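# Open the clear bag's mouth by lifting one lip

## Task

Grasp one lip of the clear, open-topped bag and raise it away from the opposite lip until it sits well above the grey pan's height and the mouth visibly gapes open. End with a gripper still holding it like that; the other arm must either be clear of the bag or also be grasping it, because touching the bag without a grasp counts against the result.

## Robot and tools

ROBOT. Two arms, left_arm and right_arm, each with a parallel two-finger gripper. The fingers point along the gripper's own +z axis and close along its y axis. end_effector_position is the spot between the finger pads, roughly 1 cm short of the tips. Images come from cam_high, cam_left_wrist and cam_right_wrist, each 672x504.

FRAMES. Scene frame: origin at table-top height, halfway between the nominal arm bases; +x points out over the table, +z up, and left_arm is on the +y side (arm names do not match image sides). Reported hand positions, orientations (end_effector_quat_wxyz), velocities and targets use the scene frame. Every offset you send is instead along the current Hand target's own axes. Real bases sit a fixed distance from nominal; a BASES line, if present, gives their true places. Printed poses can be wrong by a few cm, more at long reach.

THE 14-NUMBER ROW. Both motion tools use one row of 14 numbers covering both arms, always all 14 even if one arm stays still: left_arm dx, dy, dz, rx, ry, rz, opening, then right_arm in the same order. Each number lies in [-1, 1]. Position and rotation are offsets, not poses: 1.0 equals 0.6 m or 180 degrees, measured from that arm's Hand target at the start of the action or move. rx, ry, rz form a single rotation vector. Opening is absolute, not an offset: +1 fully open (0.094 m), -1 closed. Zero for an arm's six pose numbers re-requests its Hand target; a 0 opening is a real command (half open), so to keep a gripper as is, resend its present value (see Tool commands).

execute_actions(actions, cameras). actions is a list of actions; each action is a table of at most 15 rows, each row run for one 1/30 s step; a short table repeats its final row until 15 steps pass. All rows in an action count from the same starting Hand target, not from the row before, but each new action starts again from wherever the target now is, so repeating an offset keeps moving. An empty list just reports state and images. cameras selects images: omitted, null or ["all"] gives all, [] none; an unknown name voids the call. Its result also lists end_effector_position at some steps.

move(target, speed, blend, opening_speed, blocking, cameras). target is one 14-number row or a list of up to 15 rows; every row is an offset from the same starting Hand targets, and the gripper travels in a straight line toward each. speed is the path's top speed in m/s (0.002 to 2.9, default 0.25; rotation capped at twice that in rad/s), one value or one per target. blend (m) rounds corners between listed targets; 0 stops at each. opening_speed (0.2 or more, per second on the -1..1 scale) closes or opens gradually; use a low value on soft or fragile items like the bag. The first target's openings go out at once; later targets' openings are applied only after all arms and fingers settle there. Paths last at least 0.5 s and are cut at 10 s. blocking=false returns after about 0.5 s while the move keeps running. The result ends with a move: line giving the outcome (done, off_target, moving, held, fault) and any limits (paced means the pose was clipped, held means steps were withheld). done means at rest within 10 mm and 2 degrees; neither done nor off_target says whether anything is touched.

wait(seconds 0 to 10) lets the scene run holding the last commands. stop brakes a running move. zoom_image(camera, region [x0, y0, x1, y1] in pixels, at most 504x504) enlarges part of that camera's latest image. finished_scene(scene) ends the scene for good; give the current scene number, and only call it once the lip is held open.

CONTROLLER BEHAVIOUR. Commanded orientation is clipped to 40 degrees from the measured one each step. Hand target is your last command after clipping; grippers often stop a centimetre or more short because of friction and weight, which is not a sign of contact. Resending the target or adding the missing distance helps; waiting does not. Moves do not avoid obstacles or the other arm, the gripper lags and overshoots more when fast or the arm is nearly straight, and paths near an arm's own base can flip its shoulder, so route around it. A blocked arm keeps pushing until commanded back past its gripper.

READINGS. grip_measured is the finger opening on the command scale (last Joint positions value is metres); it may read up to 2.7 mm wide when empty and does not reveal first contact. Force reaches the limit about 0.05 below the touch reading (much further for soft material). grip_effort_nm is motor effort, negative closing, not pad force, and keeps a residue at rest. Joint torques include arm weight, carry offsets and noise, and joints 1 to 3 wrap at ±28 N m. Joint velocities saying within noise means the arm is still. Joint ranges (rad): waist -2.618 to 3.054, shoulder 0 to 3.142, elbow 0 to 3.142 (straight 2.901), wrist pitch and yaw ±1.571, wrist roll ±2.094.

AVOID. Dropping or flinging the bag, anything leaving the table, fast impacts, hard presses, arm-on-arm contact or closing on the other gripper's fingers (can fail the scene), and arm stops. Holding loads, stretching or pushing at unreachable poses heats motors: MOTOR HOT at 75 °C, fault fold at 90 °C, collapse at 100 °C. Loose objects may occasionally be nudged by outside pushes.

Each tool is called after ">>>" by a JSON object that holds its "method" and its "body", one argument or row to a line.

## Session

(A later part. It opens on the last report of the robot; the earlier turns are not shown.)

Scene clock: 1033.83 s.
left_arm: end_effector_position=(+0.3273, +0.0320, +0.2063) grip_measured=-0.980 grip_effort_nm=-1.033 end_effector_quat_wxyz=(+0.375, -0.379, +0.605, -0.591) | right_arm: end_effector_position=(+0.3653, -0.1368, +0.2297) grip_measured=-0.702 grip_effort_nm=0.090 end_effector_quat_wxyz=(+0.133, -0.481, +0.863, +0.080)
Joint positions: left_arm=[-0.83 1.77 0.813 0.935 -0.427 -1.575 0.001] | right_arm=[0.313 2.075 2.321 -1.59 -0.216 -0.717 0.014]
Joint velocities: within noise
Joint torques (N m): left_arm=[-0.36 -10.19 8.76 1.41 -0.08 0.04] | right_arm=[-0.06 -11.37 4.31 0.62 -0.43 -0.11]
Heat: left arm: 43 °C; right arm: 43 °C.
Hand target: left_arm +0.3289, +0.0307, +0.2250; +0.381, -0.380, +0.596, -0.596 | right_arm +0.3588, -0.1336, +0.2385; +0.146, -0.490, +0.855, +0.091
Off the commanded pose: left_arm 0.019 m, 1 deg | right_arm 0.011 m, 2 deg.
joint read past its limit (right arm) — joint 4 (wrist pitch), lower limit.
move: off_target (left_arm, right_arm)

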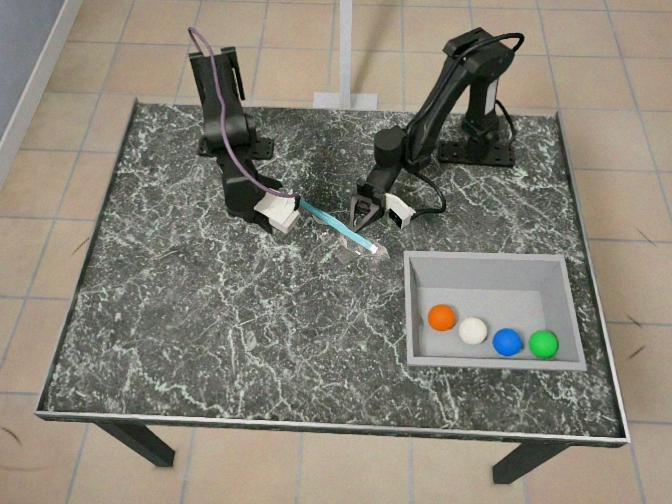

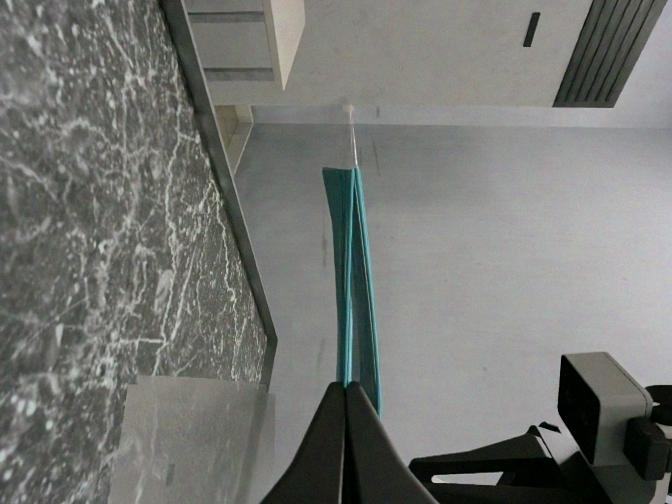

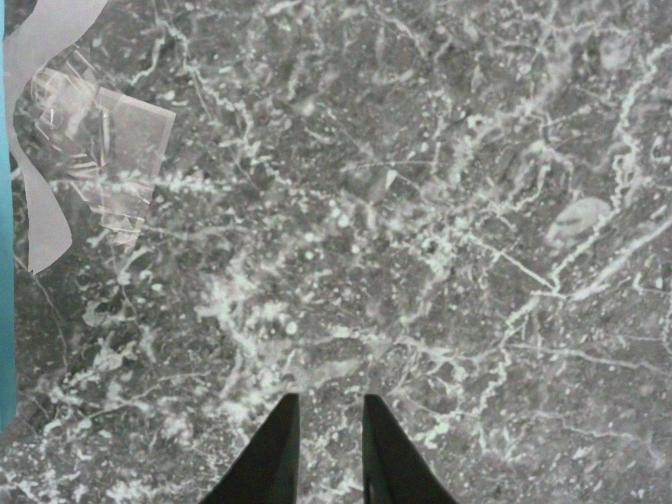

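>>> {"method": "move", "body": {
  "target": [0,-0.03,0,-0.3333,0,0,-1,0,0,0,0,0,0,-0.7],
  "speed": 0.2
}}

>>> {"method": "zoom_image", "body": {
  "camera": "cam_left_wrist",
  "region": [220, 100, 570, 500]
}}

>>> {"method": "zoom_image", "body": {
  "camera": "cam_high",
  "region": [240, 150, 440, 300]
}}

Scene clock: 1047.73 s.
left_arm: end_effector_position=(+0.3278, +0.0280, +0.2366) grip_measured=-0.980 grip_effort_nm=-1.038 end_effector_quat_wxyz=(+0.138, -0.518, +0.815, -0.219) | right_arm: end_effector_position=(+0.3653, -0.1368, +0.2297) grip_measured=-0.702 grip_effort_nm=0.095 end_effector_quat_wxyz=(+0.133, -0.481, +0.863, +0.080)
Joint positions: left_arm=[-0.748 2.119 2.325 -1.278 -0.172 -1.879 0.001] | right_arm=[0.313 2.075 2.321 -1.59 -0.216 -0.717 0.014]
Joint velocities: within noise
Joint torques (N m): left_arm=[0.49 -9.77 9.84 0.57 -0.04 -0.02] | right_arm=[-0.12 -11.37 4.31 0.62 -0.43 -0.11]
Heat: left arm: 43 °C; right arm: 43 °C.
Hand target: left_arm +0.3288, +0.0306, +0.2429; +0.140, -0.519, +0.814, -0.218 | right_arm +0.3588, -0.1336, +0.2385; +0.146, -0.490, +0.855, +0.091
Off the commanded pose: left_arm 0.007 m, 0 deg | right_arm 0.011 m, 2 deg.
joint read past its limit (right arm) — joint 4 (wrist pitch), lower limit.
move: off_target (right_arm)

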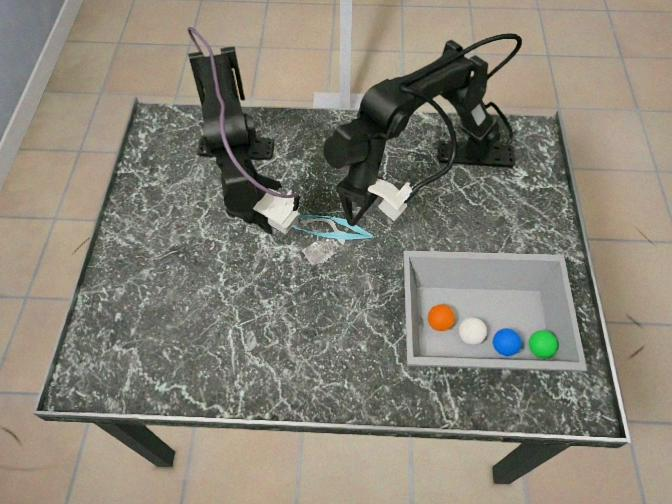

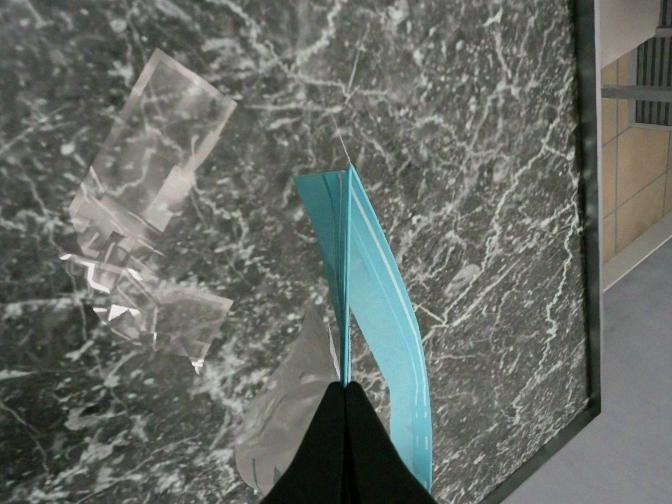

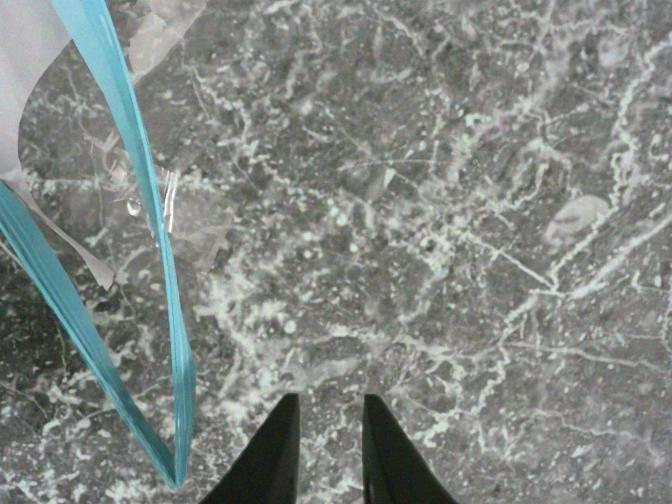

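Scaled by 1.260 from the camera's 672x504 image, which has a finer 960x720 frame.

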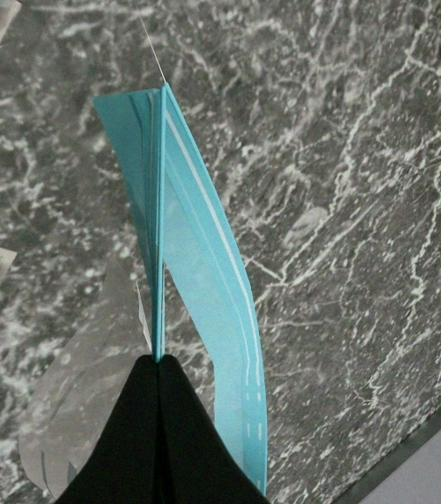

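Scaled by 2.520 from the camera's 672x504 image, which has a finer 960x720 frame.

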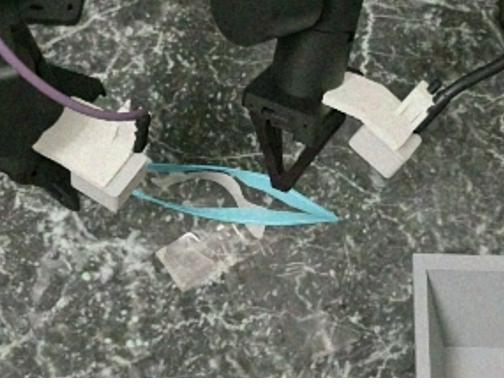

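>>> {"method": "move", "body": {
  "target": [0,0,0,0,0,0,-1,0.135,-0.084,-0.05,0,0,0,-0.7],
  "speed": 0.15
}}

>>> {"method": "zoom_image", "body": {
  "camera": "cam_high",
  "region": [240, 150, 440, 300]
}}

Scene clock: 1053.97 s.
left_arm: end_effector_position=(+0.3276, +0.0282, +0.2364) grip_measured=-0.980 grip_effort_nm=-1.043 end_effector_quat_wxyz=(+0.138, -0.518, +0.815, -0.218) | right_arm: end_effector_position=(+0.3649, -0.2392, +0.2310) grip_measured=-0.702 grip_effort_nm=0.100 end_effector_quat_wxyz=(+0.144, -0.480, +0.862, +0.075)
Joint positions: left_arm=[-0.748 2.119 2.325 -1.28 -0.172 -1.879 0.001] | right_arm=[0.044 1.984 2.188 -1.588 -0.27 -0.982 0.014]
Joint velocities: within noise
Joint torques (N m): left_arm=[0.39 -9.81 9.92 0.59 -0.05 -0.02] | right_arm=[-0.1 -10.61 4.34 0.53 -0.5 -0.11]
Heat: left arm: 42 °C; right arm: 43 °C.
Hand target: left_arm +0.3288, +0.0306, +0.2429; +0.140, -0.519, +0.814, -0.218 | right_arm +0.3589, -0.2336, +0.2388; +0.146, -0.490, +0.855, +0.091
Off the commanded pose: left_arm 0.007 m, 0 deg | right_arm 0.011 m, 2 deg.
joint read past its limit (right arm) — joint 4 (wrist pitch), lower limit.
joint sent to its limit (right arm) — joint 4 (wrist pitch), lower limit. The joint targets still meet the commanded pose.
move: off_target (right_arm)

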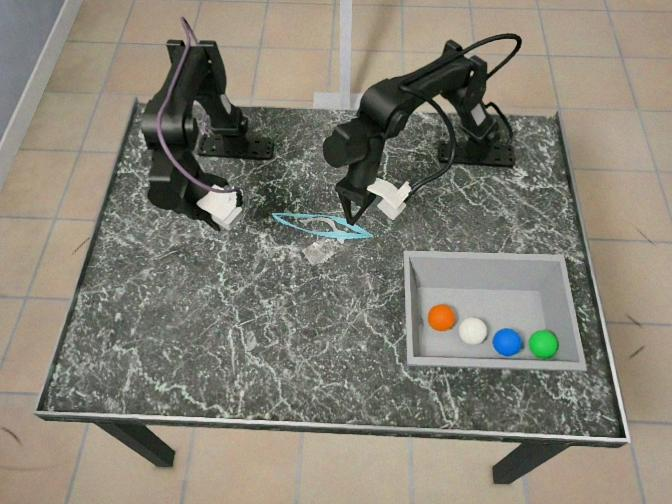

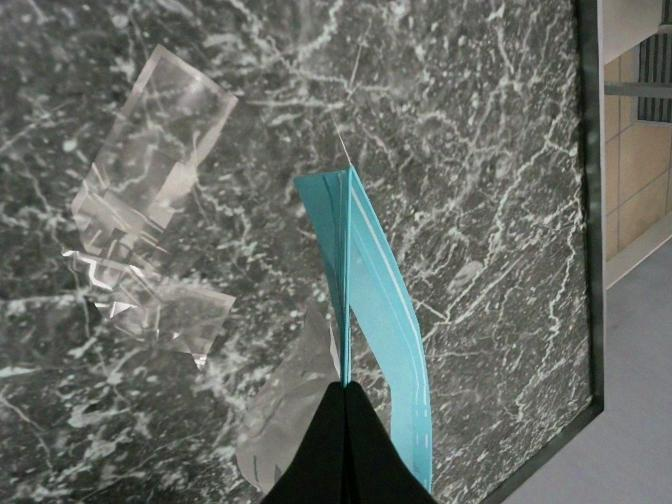

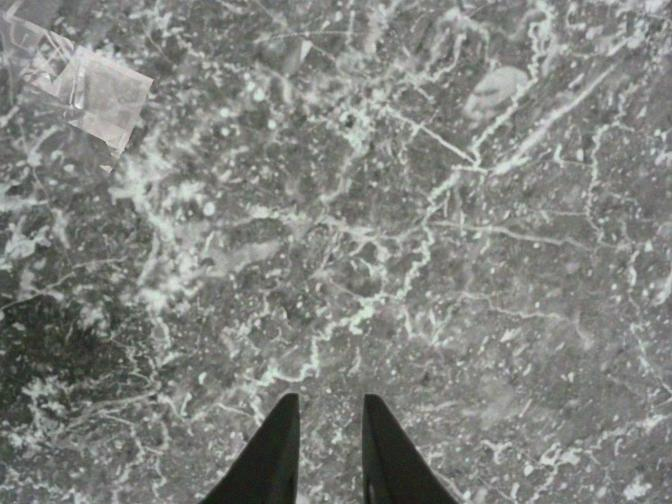

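Scaled by 2.520 from the camera's 672x504 image, which has a finer 960x720 frame.

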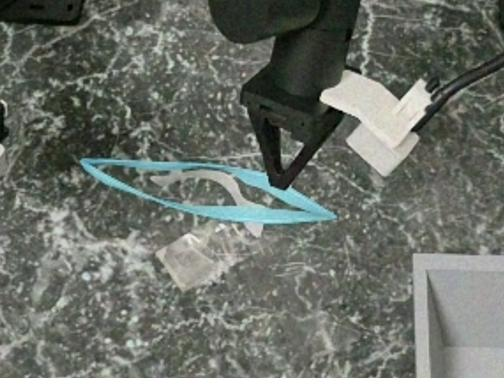

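>>> {"method": "move", "body": {
  "target": [0,0,0,-0.078,0,0,-1,0,0,0,0,0,0,-0.7],
  "speed": 0.1
}}

>>> {"method": "zoom_image", "body": {
  "camera": "cam_high",
  "region": [240, 150, 440, 300]
}}

Scene clock: 1062.43 s.
left_arm: end_effector_position=(+0.3286, +0.0269, +0.2379) grip_measured=-0.980 grip_effort_nm=-1.043 end_effector_quat_wxyz=(+0.095, -0.525, +0.823, -0.196) | right_arm: end_effector_position=(+0.3649, -0.2392, +0.2310) grip_measured=-0.702 grip_effort_nm=0.095 end_effector_quat_wxyz=(+0.144, -0.480, +0.862, +0.075)
Joint positions: left_arm=[-0.72 2.31 2.704 -1.533 -0.09 -1.879 0.001] | right_arm=[0.044 1.984 2.188 -1.588 -0.27 -0.982 0.014]
Joint velocities: within noise
Joint torques (N m): left_arm=[0.43 -10.66 8.85 0.47 -0.01 0.1] | right_arm=[-0.06 -10.59 4.34 0.53 -0.5 -0.11]
Heat: left arm: 42 °C; right arm: 42 °C.
Hand target: left_arm +0.3288, +0.0306, +0.2429; +0.076, -0.532, +0.835, -0.117 | right_arm +0.3589, -0.2336, +0.2388; +0.146, -0.490, +0.855, +0.091
Off the commanded pose: left_arm 0.006 m, 10 deg | right_arm 0.011 m, 2 deg.
joint read past its limit (right arm) — joint 4 (wrist pitch), lower limit.
joint sent to its limit (left arm) — joint 4 (wrist pitch), lower limit. The joint targets are off in orientation, not in position.
joint sent to its limit (right arm) — joint 4 (wrist pitch), lower limit. The joint targets still meet the commanded pose.
move: off_target (left_arm, right_arm)

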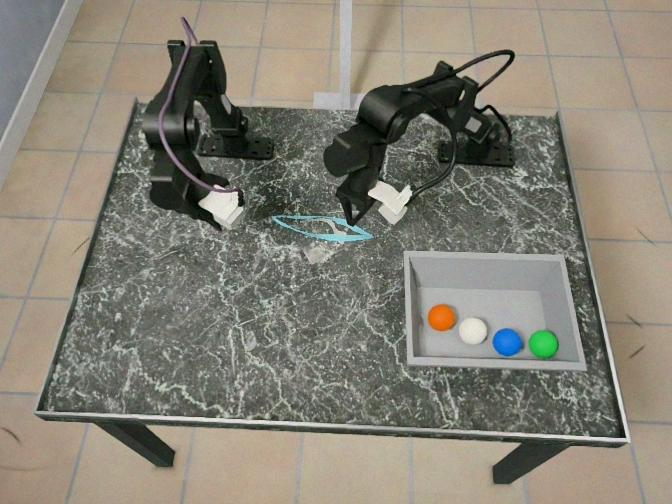

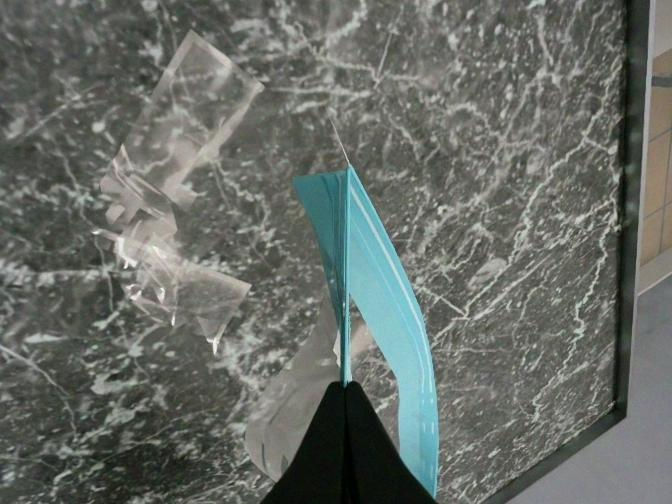

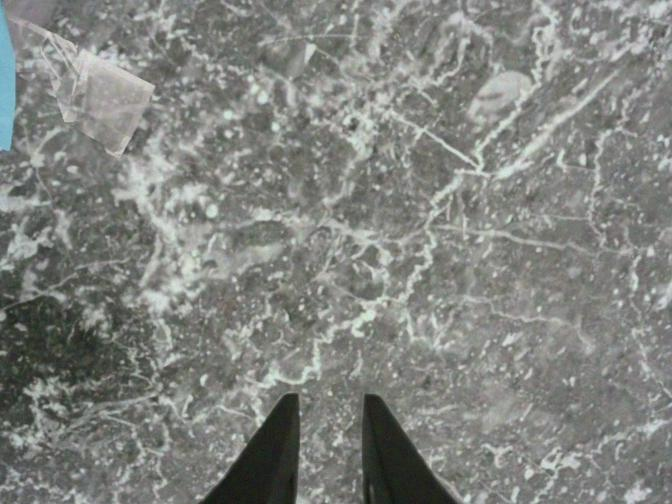

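Scaled by 2.520 from the camera's 672x504 image, which has a finer 960x720 frame.

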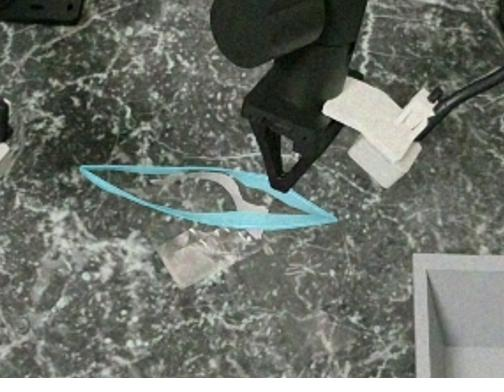

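>>> {"method": "move", "body": {
  "target": [0,0,0,0,0,0,-1,-0.22,0.08,-0.008,0,-0.139,0,-0.4],
  "speed": 0.15
}}

>>> {"method": "zoom_image", "body": {
  "camera": "cam_high",
  "region": [240, 150, 440, 300]
}}

Scene clock: 1091.73 s.
left_arm: end_effector_position=(+0.3284, +0.0272, +0.2378) grip_measured=-0.980 grip_effort_nm=-1.043 end_effector_quat_wxyz=(+0.095, -0.525, +0.823, -0.196) | right_arm: end_effector_position=(+0.3843, -0.1101, +0.2770) grip_measured=-0.402 grip_effort_nm=0.100 end_effector_quat_wxyz=(+0.308, -0.455, +0.815, +0.183)
Joint positions: left_arm=[-0.72 2.31 2.704 -1.535 -0.09 -1.879 0.001] | right_arm=[0.247 1.87 2.033 -1.191 -0.518 -0.66 0.028]
Joint velocities: within noise
Joint torques (N m): left_arm=[0.44 -10.62 8.83 0.5 -0.01 0.08] | right_arm=[0.18 -10.32 4.79 1.35 -0.63 0.1]
Heat: left arm: 41 °C; right arm: 43 °C.
Hand target: left_arm +0.3288, +0.0306, +0.2428; +0.076, -0.532, +0.835, -0.117 | right_arm +0.3796, -0.1038, +0.2884; +0.328, -0.459, +0.803, +0.195
Off the commanded pose: left_arm 0.006 m, 9 deg | right_arm 0.014 m, 3 deg.
joint sent to its limit (left arm) — joint 4 (wrist pitch), lower limit. The joint targets are off in orientation, not in position.
move: off_target (left_arm, right_arm)

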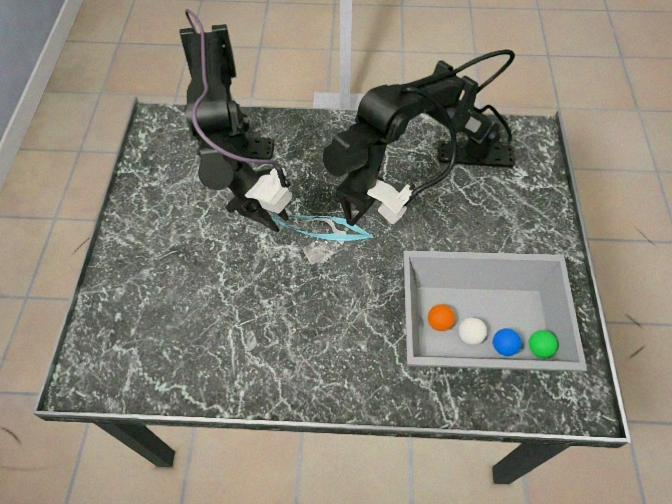

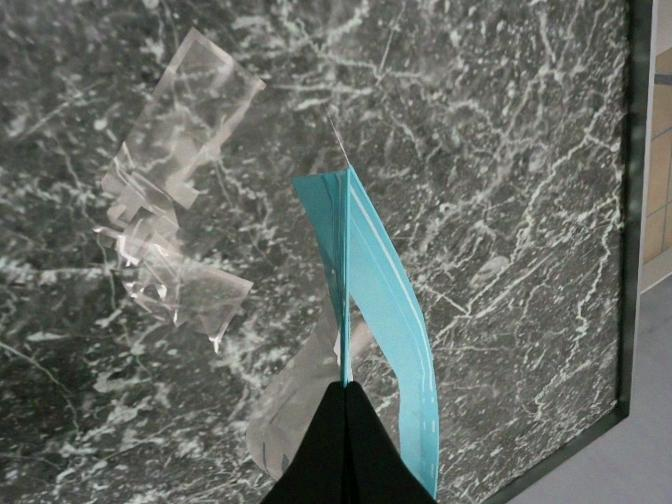

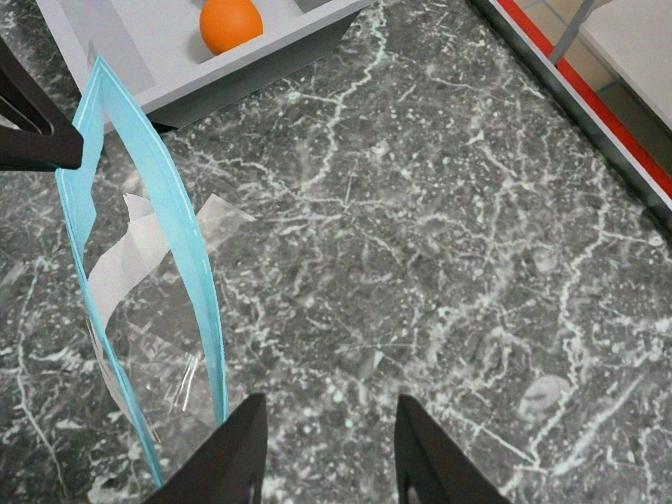

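Scaled by 2.520 from the camera's 672x504 image, which has a finer 960x720 frame.

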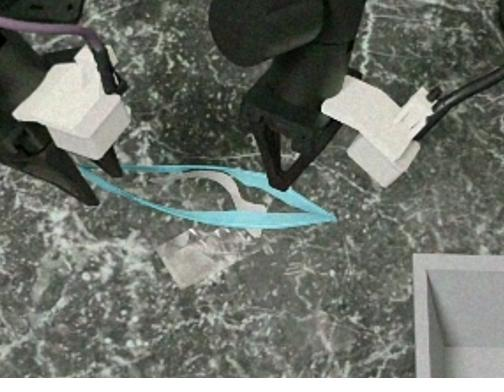

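>>> {"method": "move", "body": {
  "target": [0,0,0,0,0,0,-1,-0.02,0.08,0,0,0,0,-0.4],
  "speed": 0.1
}}

Scene clock: 1118.53 s.
left_arm: end_effector_position=(+0.3281, +0.0274, +0.2376) grip_measured=-0.980 grip_effort_nm=-1.038 end_effector_quat_wxyz=(+0.095, -0.525, +0.823, -0.195) | right_arm: end_effector_position=(+0.3425, -0.0724, +0.2926) grip_measured=-0.402 grip_effort_nm=0.100 end_effector_quat_wxyz=(+0.313, -0.460, +0.807, +0.199)
Joint positions: left_arm=[-0.72 2.31 2.704 -1.536 -0.09 -1.879 0.001] | right_arm=[0.366 1.745 1.917 -1.137 -0.491 -0.549 0.028]
Joint velocities: left_arm=[-0.012 0.002 -0.012 -0.051 -0.066 -0.183 0.001] | right_arm=[within noise]
Joint torques (N m): left_arm=[0.5 -10.63 8.87 0.49 -0.01 0.1] | right_arm=[0.09 -8.76 4.85 1.49 -0.18 0.12]
Heat: left arm: 41 °C; right arm: 46 °C.
Hand target: left_arm +0.3288, +0.0306, +0.2428; +0.076, -0.532, +0.835, -0.117 | right_arm +0.3425, -0.0723, +0.2975; +0.328, -0.459, +0.803, +0.195
Off the commanded pose: left_arm 0.006 m, 9 deg | right_arm 0.005 m, 2 deg.
joint sent to its limit (left arm) — joint 4 (wrist pitch), lower limit. The joint targets are off in orientation, not in position.
move: off_target (left_arm)

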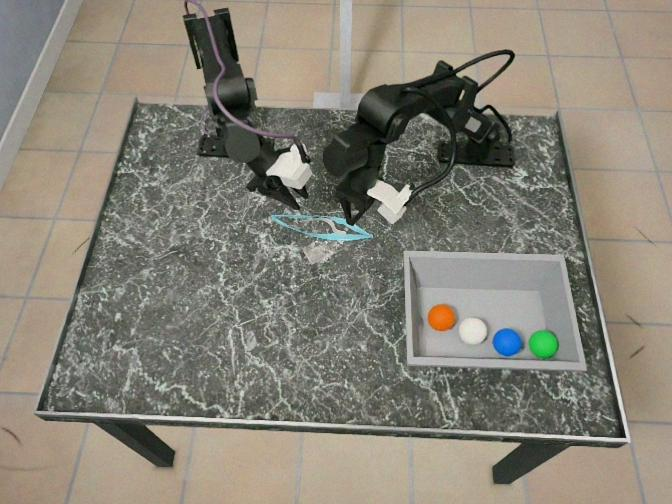

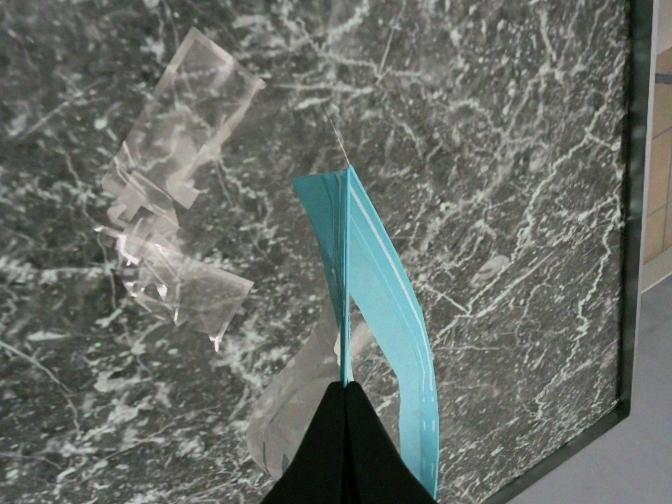

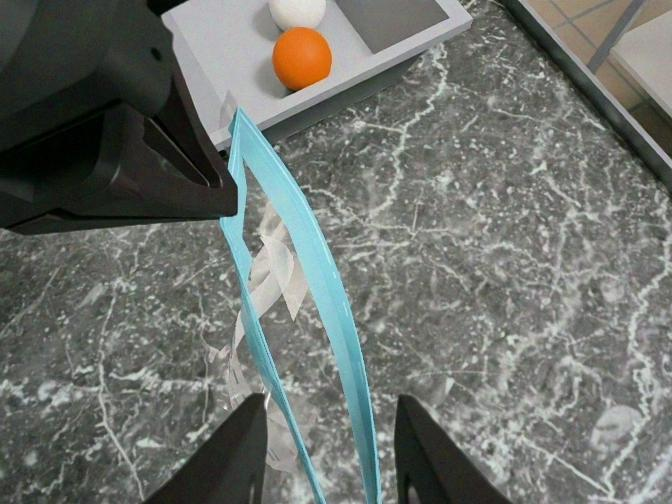

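>>> {"method": "move", "body": {
  "target": [
    [0,0,0,0,0,0,-1,0.018,0.010,0,0,0,0,-0.4],
    [0,0,0,0,0,0,-1,0.018,0.010,0.065,0,0,0,-0.4]
  ],
  "speed": 0.08
}}

Scene clock: 1129.40 s.
left_arm: end_effector_position=(+0.3281, +0.0274, +0.2376) grip_measured=-0.980 grip_effort_nm=-1.038 end_effector_quat_wxyz=(+0.095, -0.525, +0.823, -0.195) | right_arm: end_effector_position=(+0.3423, -0.0548, +0.2720) grip_measured=-0.402 grip_effort_nm=0.090 end_effector_quat_wxyz=(+0.329, -0.460, +0.802, +0.196)
Joint positions: left_arm=[-0.72 2.31 2.704 -1.536 -0.09 -1.879 0.001] | right_arm=[0.416 1.698 1.753 -0.964 -0.46 -0.502 0.028]
Joint velocities: within noise
Joint torques (N m): left_arm=[0.49 -10.62 8.8 0.5 -0.01 0.09] | right_arm=[0.2 -6.11 5.08 1.58 -0.15 0.11]
Heat: left arm: 42 °C; right arm: 44 °C.
Hand target: left_arm +0.3288, +0.0306, +0.2428; +0.076, -0.532, +0.835, -0.117 | right_arm +0.3469, -0.0520, +0.2623; +0.328, -0.459, +0.803, +0.195
Off the commanded pose: left_arm 0.006 m, 9 deg | right_arm 0.011 m, 0 deg.
joint sent to its limit (left arm) — joint 4 (wrist pitch), lower limit. The joint targets are off in orientation, not in position.
move: off_target (left_arm, right_arm)

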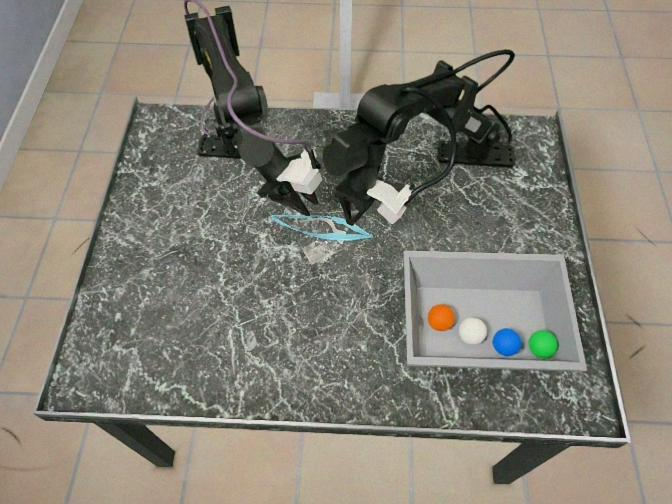

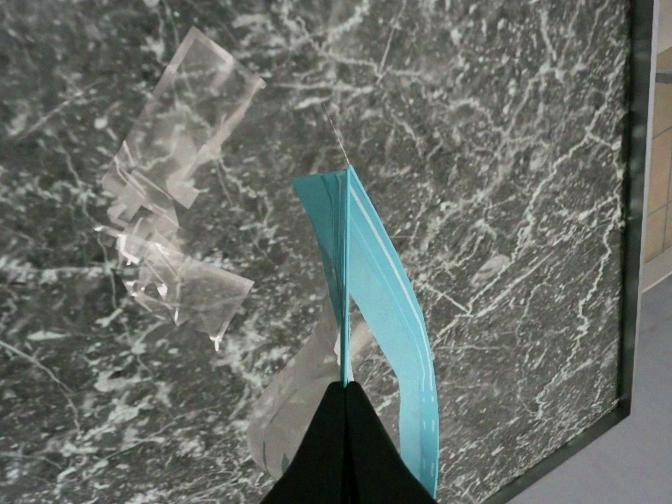

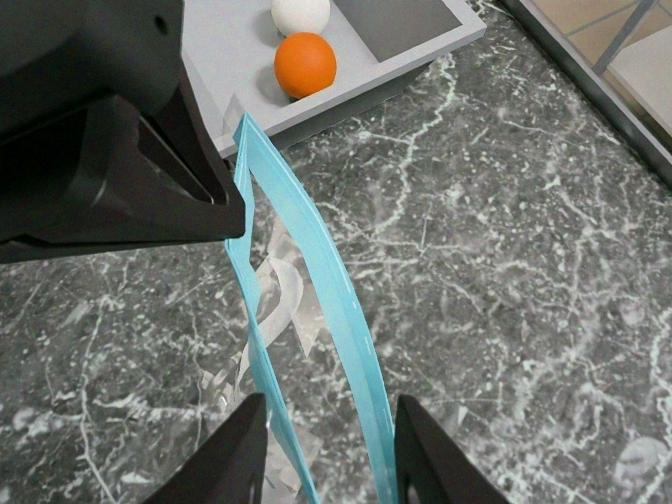

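>>> {"method": "move", "body": {
  "target": [0,0,0,0,0,0,-1,0,0.004,0.05,0,0,0,-0.4],
  "speed": 0.06
}}

Scene clock: 1134.40 s.
left_arm: end_effector_position=(+0.3281, +0.0274, +0.2376) grip_measured=-0.980 grip_effort_nm=-1.038 end_effector_quat_wxyz=(+0.095, -0.525, +0.823, -0.195) | right_arm: end_effector_position=(+0.3508, -0.0359, +0.2525) grip_measured=-0.402 grip_effort_nm=0.090 end_effector_quat_wxyz=(+0.330, -0.460, +0.801, +0.195)
Joint positions: left_arm=[-0.72 2.31 2.704 -1.536 -0.09 -1.879 0.001] | right_arm=[0.457 1.732 1.707 -0.866 -0.434 -0.467 0.028]
Joint velocities: within noise
Joint torques (N m): left_arm=[0.46 -10.66 8.83 0.5 0 0.1] | right_arm=[0.34 -6.17 5.33 1.64 -0.14 0.11]
Heat: left arm: 42 °C; right arm: 43 °C.
Hand target: left_arm +0.3288, +0.0306, +0.2428; +0.076, -0.532, +0.835, -0.117 | right_arm +0.3552, -0.0323, +0.2410; +0.328, -0.459, +0.803, +0.195
Off the commanded pose: left_arm 0.006 m, 9 deg | right_arm 0.013 m, 0 deg.
joint sent to its limit (left arm) — joint 4 (wrist pitch), lower limit. The joint targets are off in orientation, not in position.
move: off_target (left_arm, right_arm)

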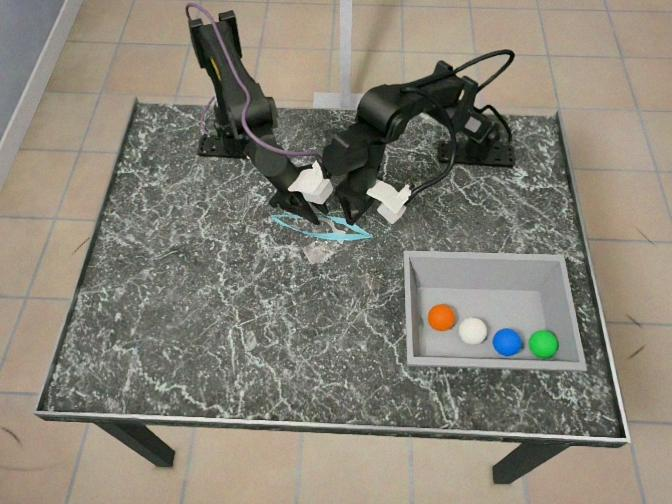

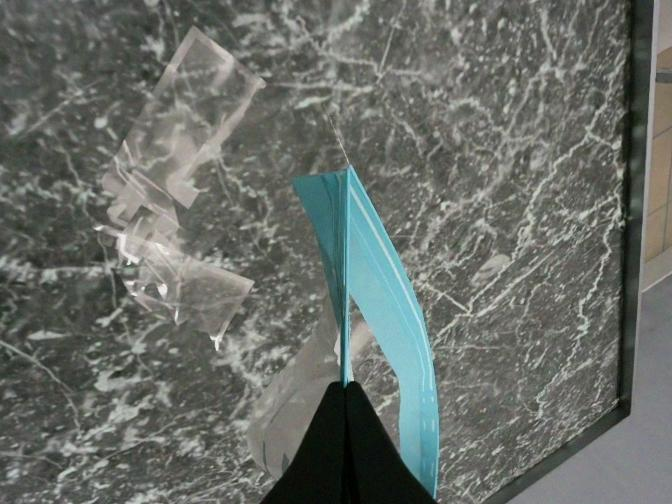

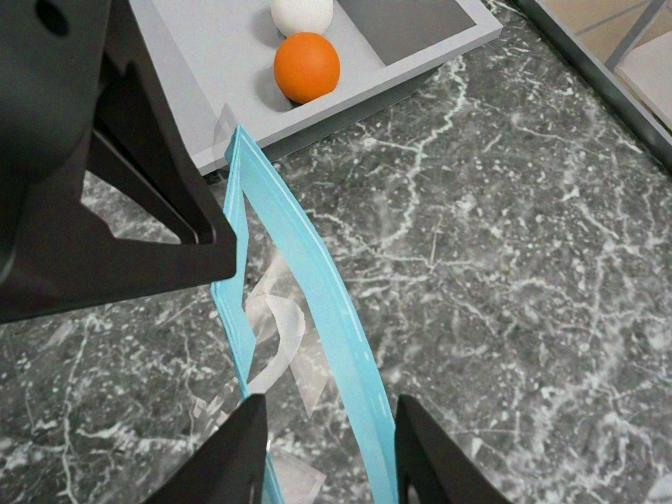

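>>> {"method": "move", "body": {
  "target": [0,0,0,0,0,0,-1,0,0,0.045,0,0,0,-0.4],
  "speed": 0.06
}}

>>> {"method": "zoom_image", "body": {
  "camera": "cam_right_wrist",
  "region": [170, 200, 470, 500]
}}

Scene clock: 1139.03 s.
left_arm: end_effector_position=(+0.3281, +0.0274, +0.2376) grip_measured=-0.980 grip_effort_nm=-1.043 end_effector_quat_wxyz=(+0.095, -0.525, +0.823, -0.195) | right_arm: end_effector_position=(+0.3608, -0.0193, +0.2340) grip_measured=-0.402 grip_effort_nm=0.095 end_effector_quat_wxyz=(+0.330, -0.460, +0.801, +0.196)
Joint positions: left_arm=[-0.72 2.31 2.704 -1.536 -0.09 -1.879 0.001] | right_arm=[0.487 1.78 1.687 -0.788 -0.415 -0.44 0.028]
Joint velocities: within noise
Joint torques (N m): left_arm=[0.47 -10.62 8.84 0.5 -0.01 0.09] | right_arm=[0.24 -6.58 5.45 1.62 -0.12 0.11]
Heat: left arm: 42 °C; right arm: 42 °C.
Hand target: left_arm +0.3288, +0.0306, +0.2428; +0.076, -0.532, +0.835, -0.117 | right_arm +0.3645, -0.0157, +0.2220; +0.328, -0.459, +0.803, +0.195
Off the commanded pose: left_arm 0.006 m, 9 deg | right_arm 0.013 m, 0 deg.
joint sent to its limit (left arm) — joint 4 (wrist pitch), lower limit. The joint targets are off in orientation, not in position.
move: off_target (left_arm, right_arm)

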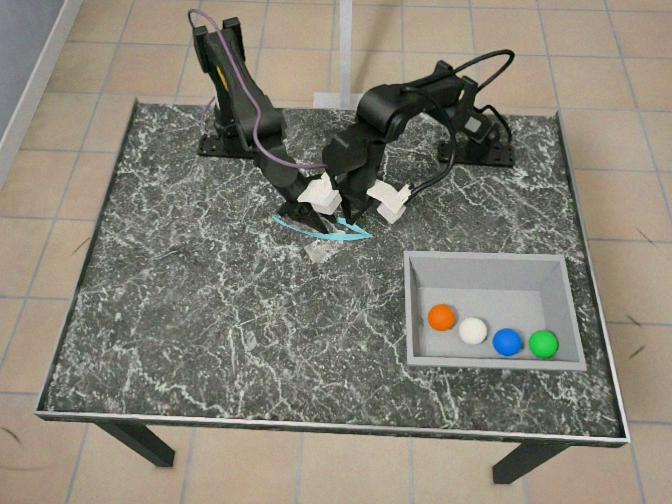

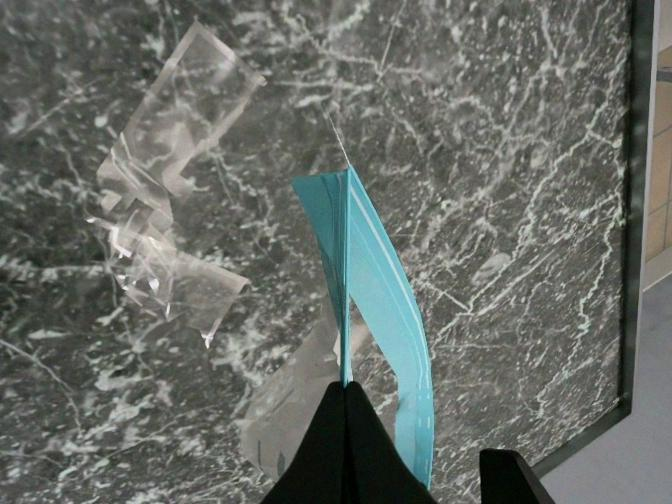

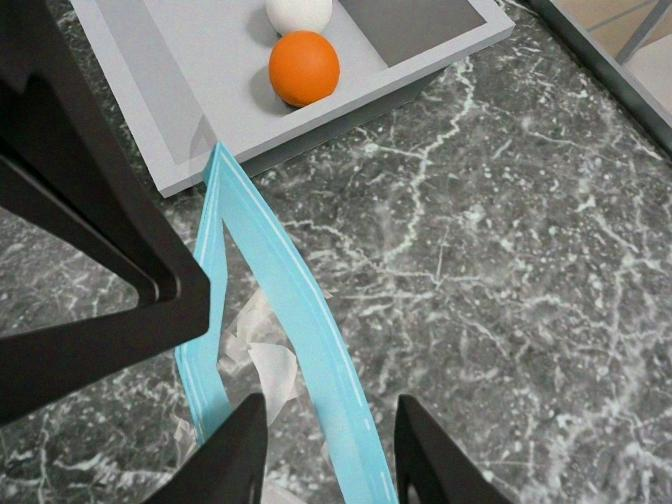

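Scaled by 1.680 from the camera's 672x504 image, which has a finer 960x720 frame.

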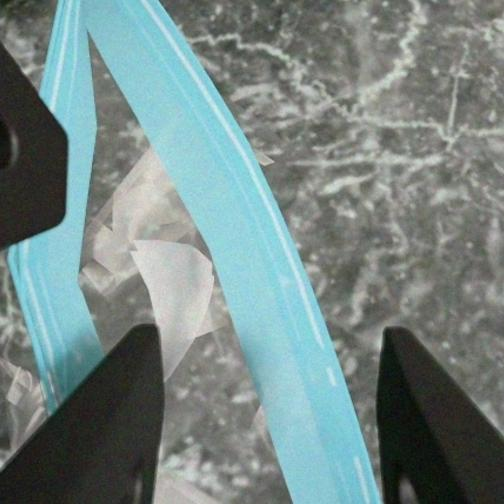

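>>> {"method": "move", "body": {
  "target": [0,0,0,0,0,0,-1,0.016,0,0.045,0,0,0,-0.35],
  "speed": 0.05
}}

>>> {"method": "zoom_image", "body": {
  "camera": "cam_right_wrist",
  "region": [170, 200, 470, 500]
}}

Scene clock: 1151.40 s.
left_arm: end_effector_position=(+0.3277, +0.0331, +0.2308) grip_measured=-0.980 grip_effort_nm=-1.043 end_effector_quat_wxyz=(+0.092, -0.530, +0.824, -0.179) | right_arm: end_effector_position=(+0.3707, -0.0078, +0.2232) grip_measured=-0.352 grip_effort_nm=0.095 end_effector_quat_wxyz=(+0.351, -0.459, +0.792, +0.198)
Joint positions: left_arm=[-0.712 2.32 2.704 -1.559 -0.09 -1.879 0.001] | right_arm=[0.5 1.794 1.63 -0.665 -0.414 -0.425 0.03]
Joint velocities: within noise
Joint torques (N m): left_arm=[-0.24 -11.58 8.72 0.69 -0.01 0.11] | right_arm=[0.69 -5.74 4.86 1.48 0 0.1]
Heat: left arm: 42 °C; right arm: 42 °C.
Hand target: left_arm +0.3288, +0.0306, +0.2428; +0.076, -0.532, +0.835, -0.117 | right_arm +0.3705, -0.0051, +0.1960; +0.328, -0.459, +0.803, +0.195
Off the commanded pose: left_arm 0.012 m, 7 deg | right_arm 0.027 m, 3 deg.
joint sent to its limit (left arm) — joint 4 (wrist pitch), lower limit. The joint targets are off in orientation, not in position.
move: off_target (left_arm, right_arm)

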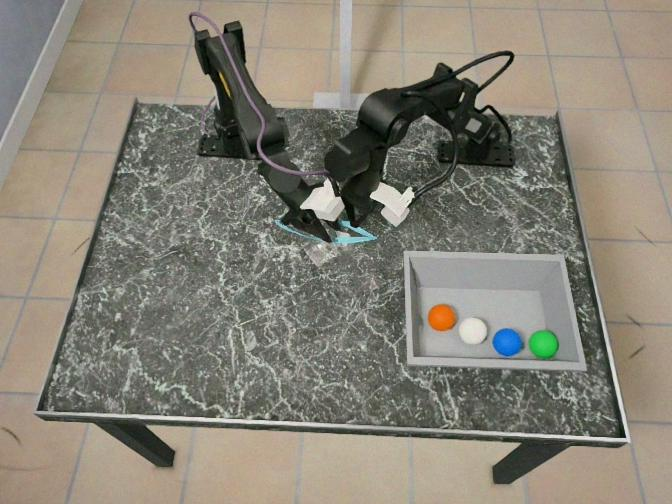

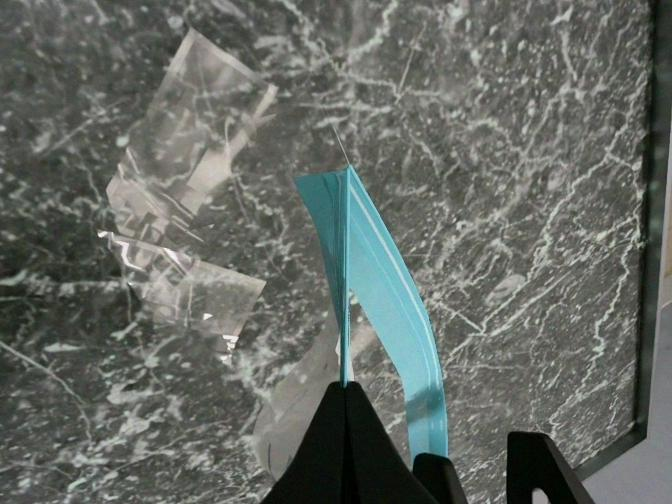

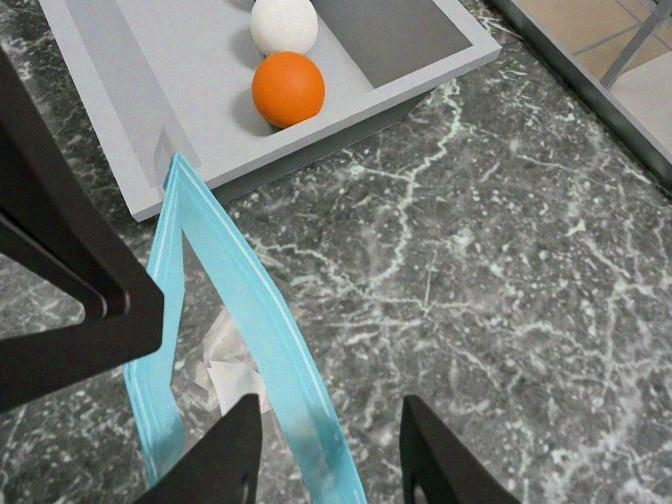

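Scaled by 1.680 from the camera's 672x504 image, which has a finer 960x720 frame.

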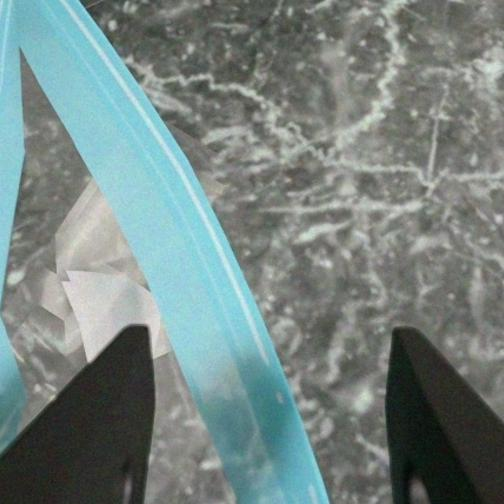

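>>> {"method": "move", "body": {
  "target": [0,0,0,0,0,0,-1,-0.016,0,-0.075,0,0,0,-0.35],
  "speed": 0.08
}}

>>> {"method": "zoom_image", "body": {
  "camera": "cam_high",
  "region": [240, 150, 440, 300]
}}

Scene clock: 1157.63 s.
left_arm: end_effector_position=(+0.3272, +0.0329, +0.2309) grip_measured=-0.980 grip_effort_nm=-1.043 end_effector_quat_wxyz=(+0.091, -0.529, +0.824, -0.179) | right_arm: end_effector_position=(+0.3597, -0.0247, +0.2095) grip_measured=-0.352 grip_effort_nm=0.095 end_effector_quat_wxyz=(+0.308, -0.452, +0.814, +0.196)
Joint positions: left_arm=[-0.712 2.32 2.705 -1.561 -0.088 -1.879 0.001] | right_arm=[0.478 1.791 1.63 -0.768 -0.414 -0.433 0.03]
Joint velocities: within noise
Joint torques (N m): left_arm=[-0.16 -11.56 8.64 0.71 -0.01 0.09] | right_arm=[-0.42 -10.02 10.67 0.88 -0.27 -0.11]
Heat: left arm: 41 °C; right arm: 42 °C.
Hand target: left_arm +0.3288, +0.0306, +0.2428; +0.076, -0.532, +0.835, -0.117 | right_arm +0.3583, -0.0268, +0.2348; +0.328, -0.459, +0.803, +0.195
Off the commanded pose: left_arm 0.012 m, 7 deg | right_arm 0.025 m, 3 deg.
joint sent to its limit (left arm) — joint 4 (wrist pitch), lower limit. The joint targets are off in orientation, not in position.
move: off_target (left_arm, right_arm)

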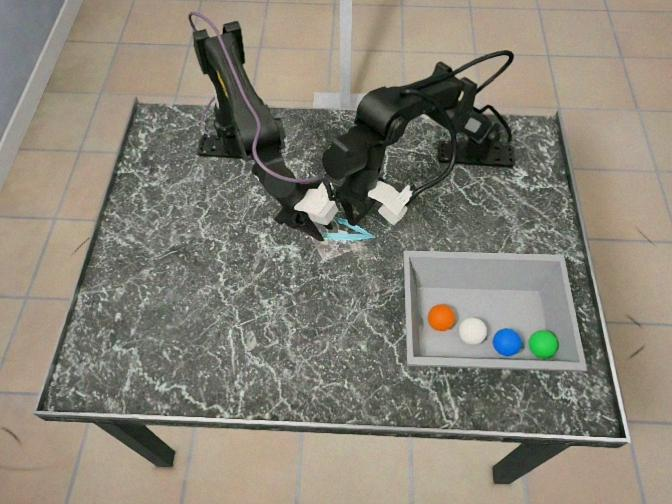

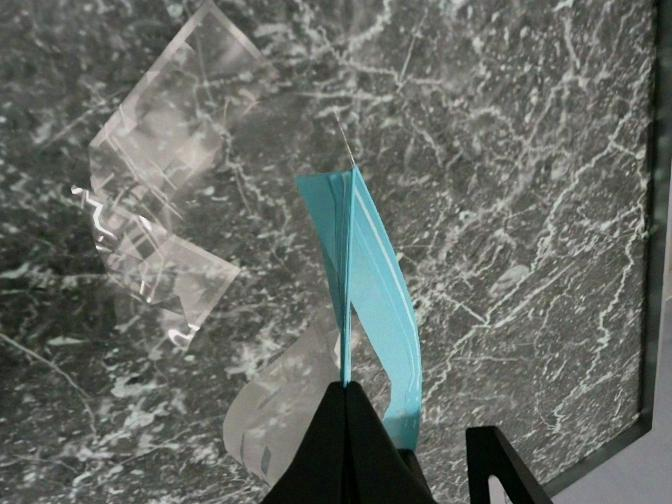

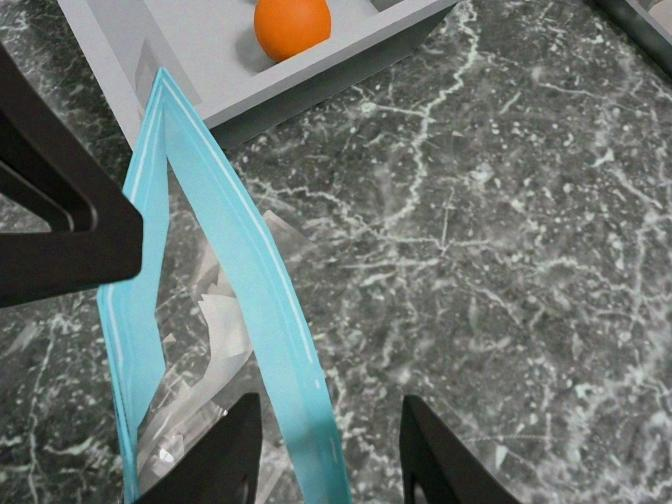

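Scaled by 2.520 from the camera's 672x504 image, which has a finer 960x720 frame.

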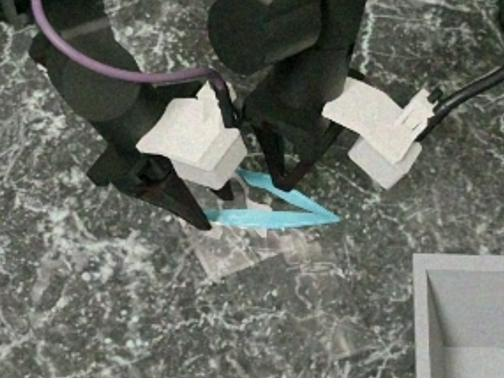

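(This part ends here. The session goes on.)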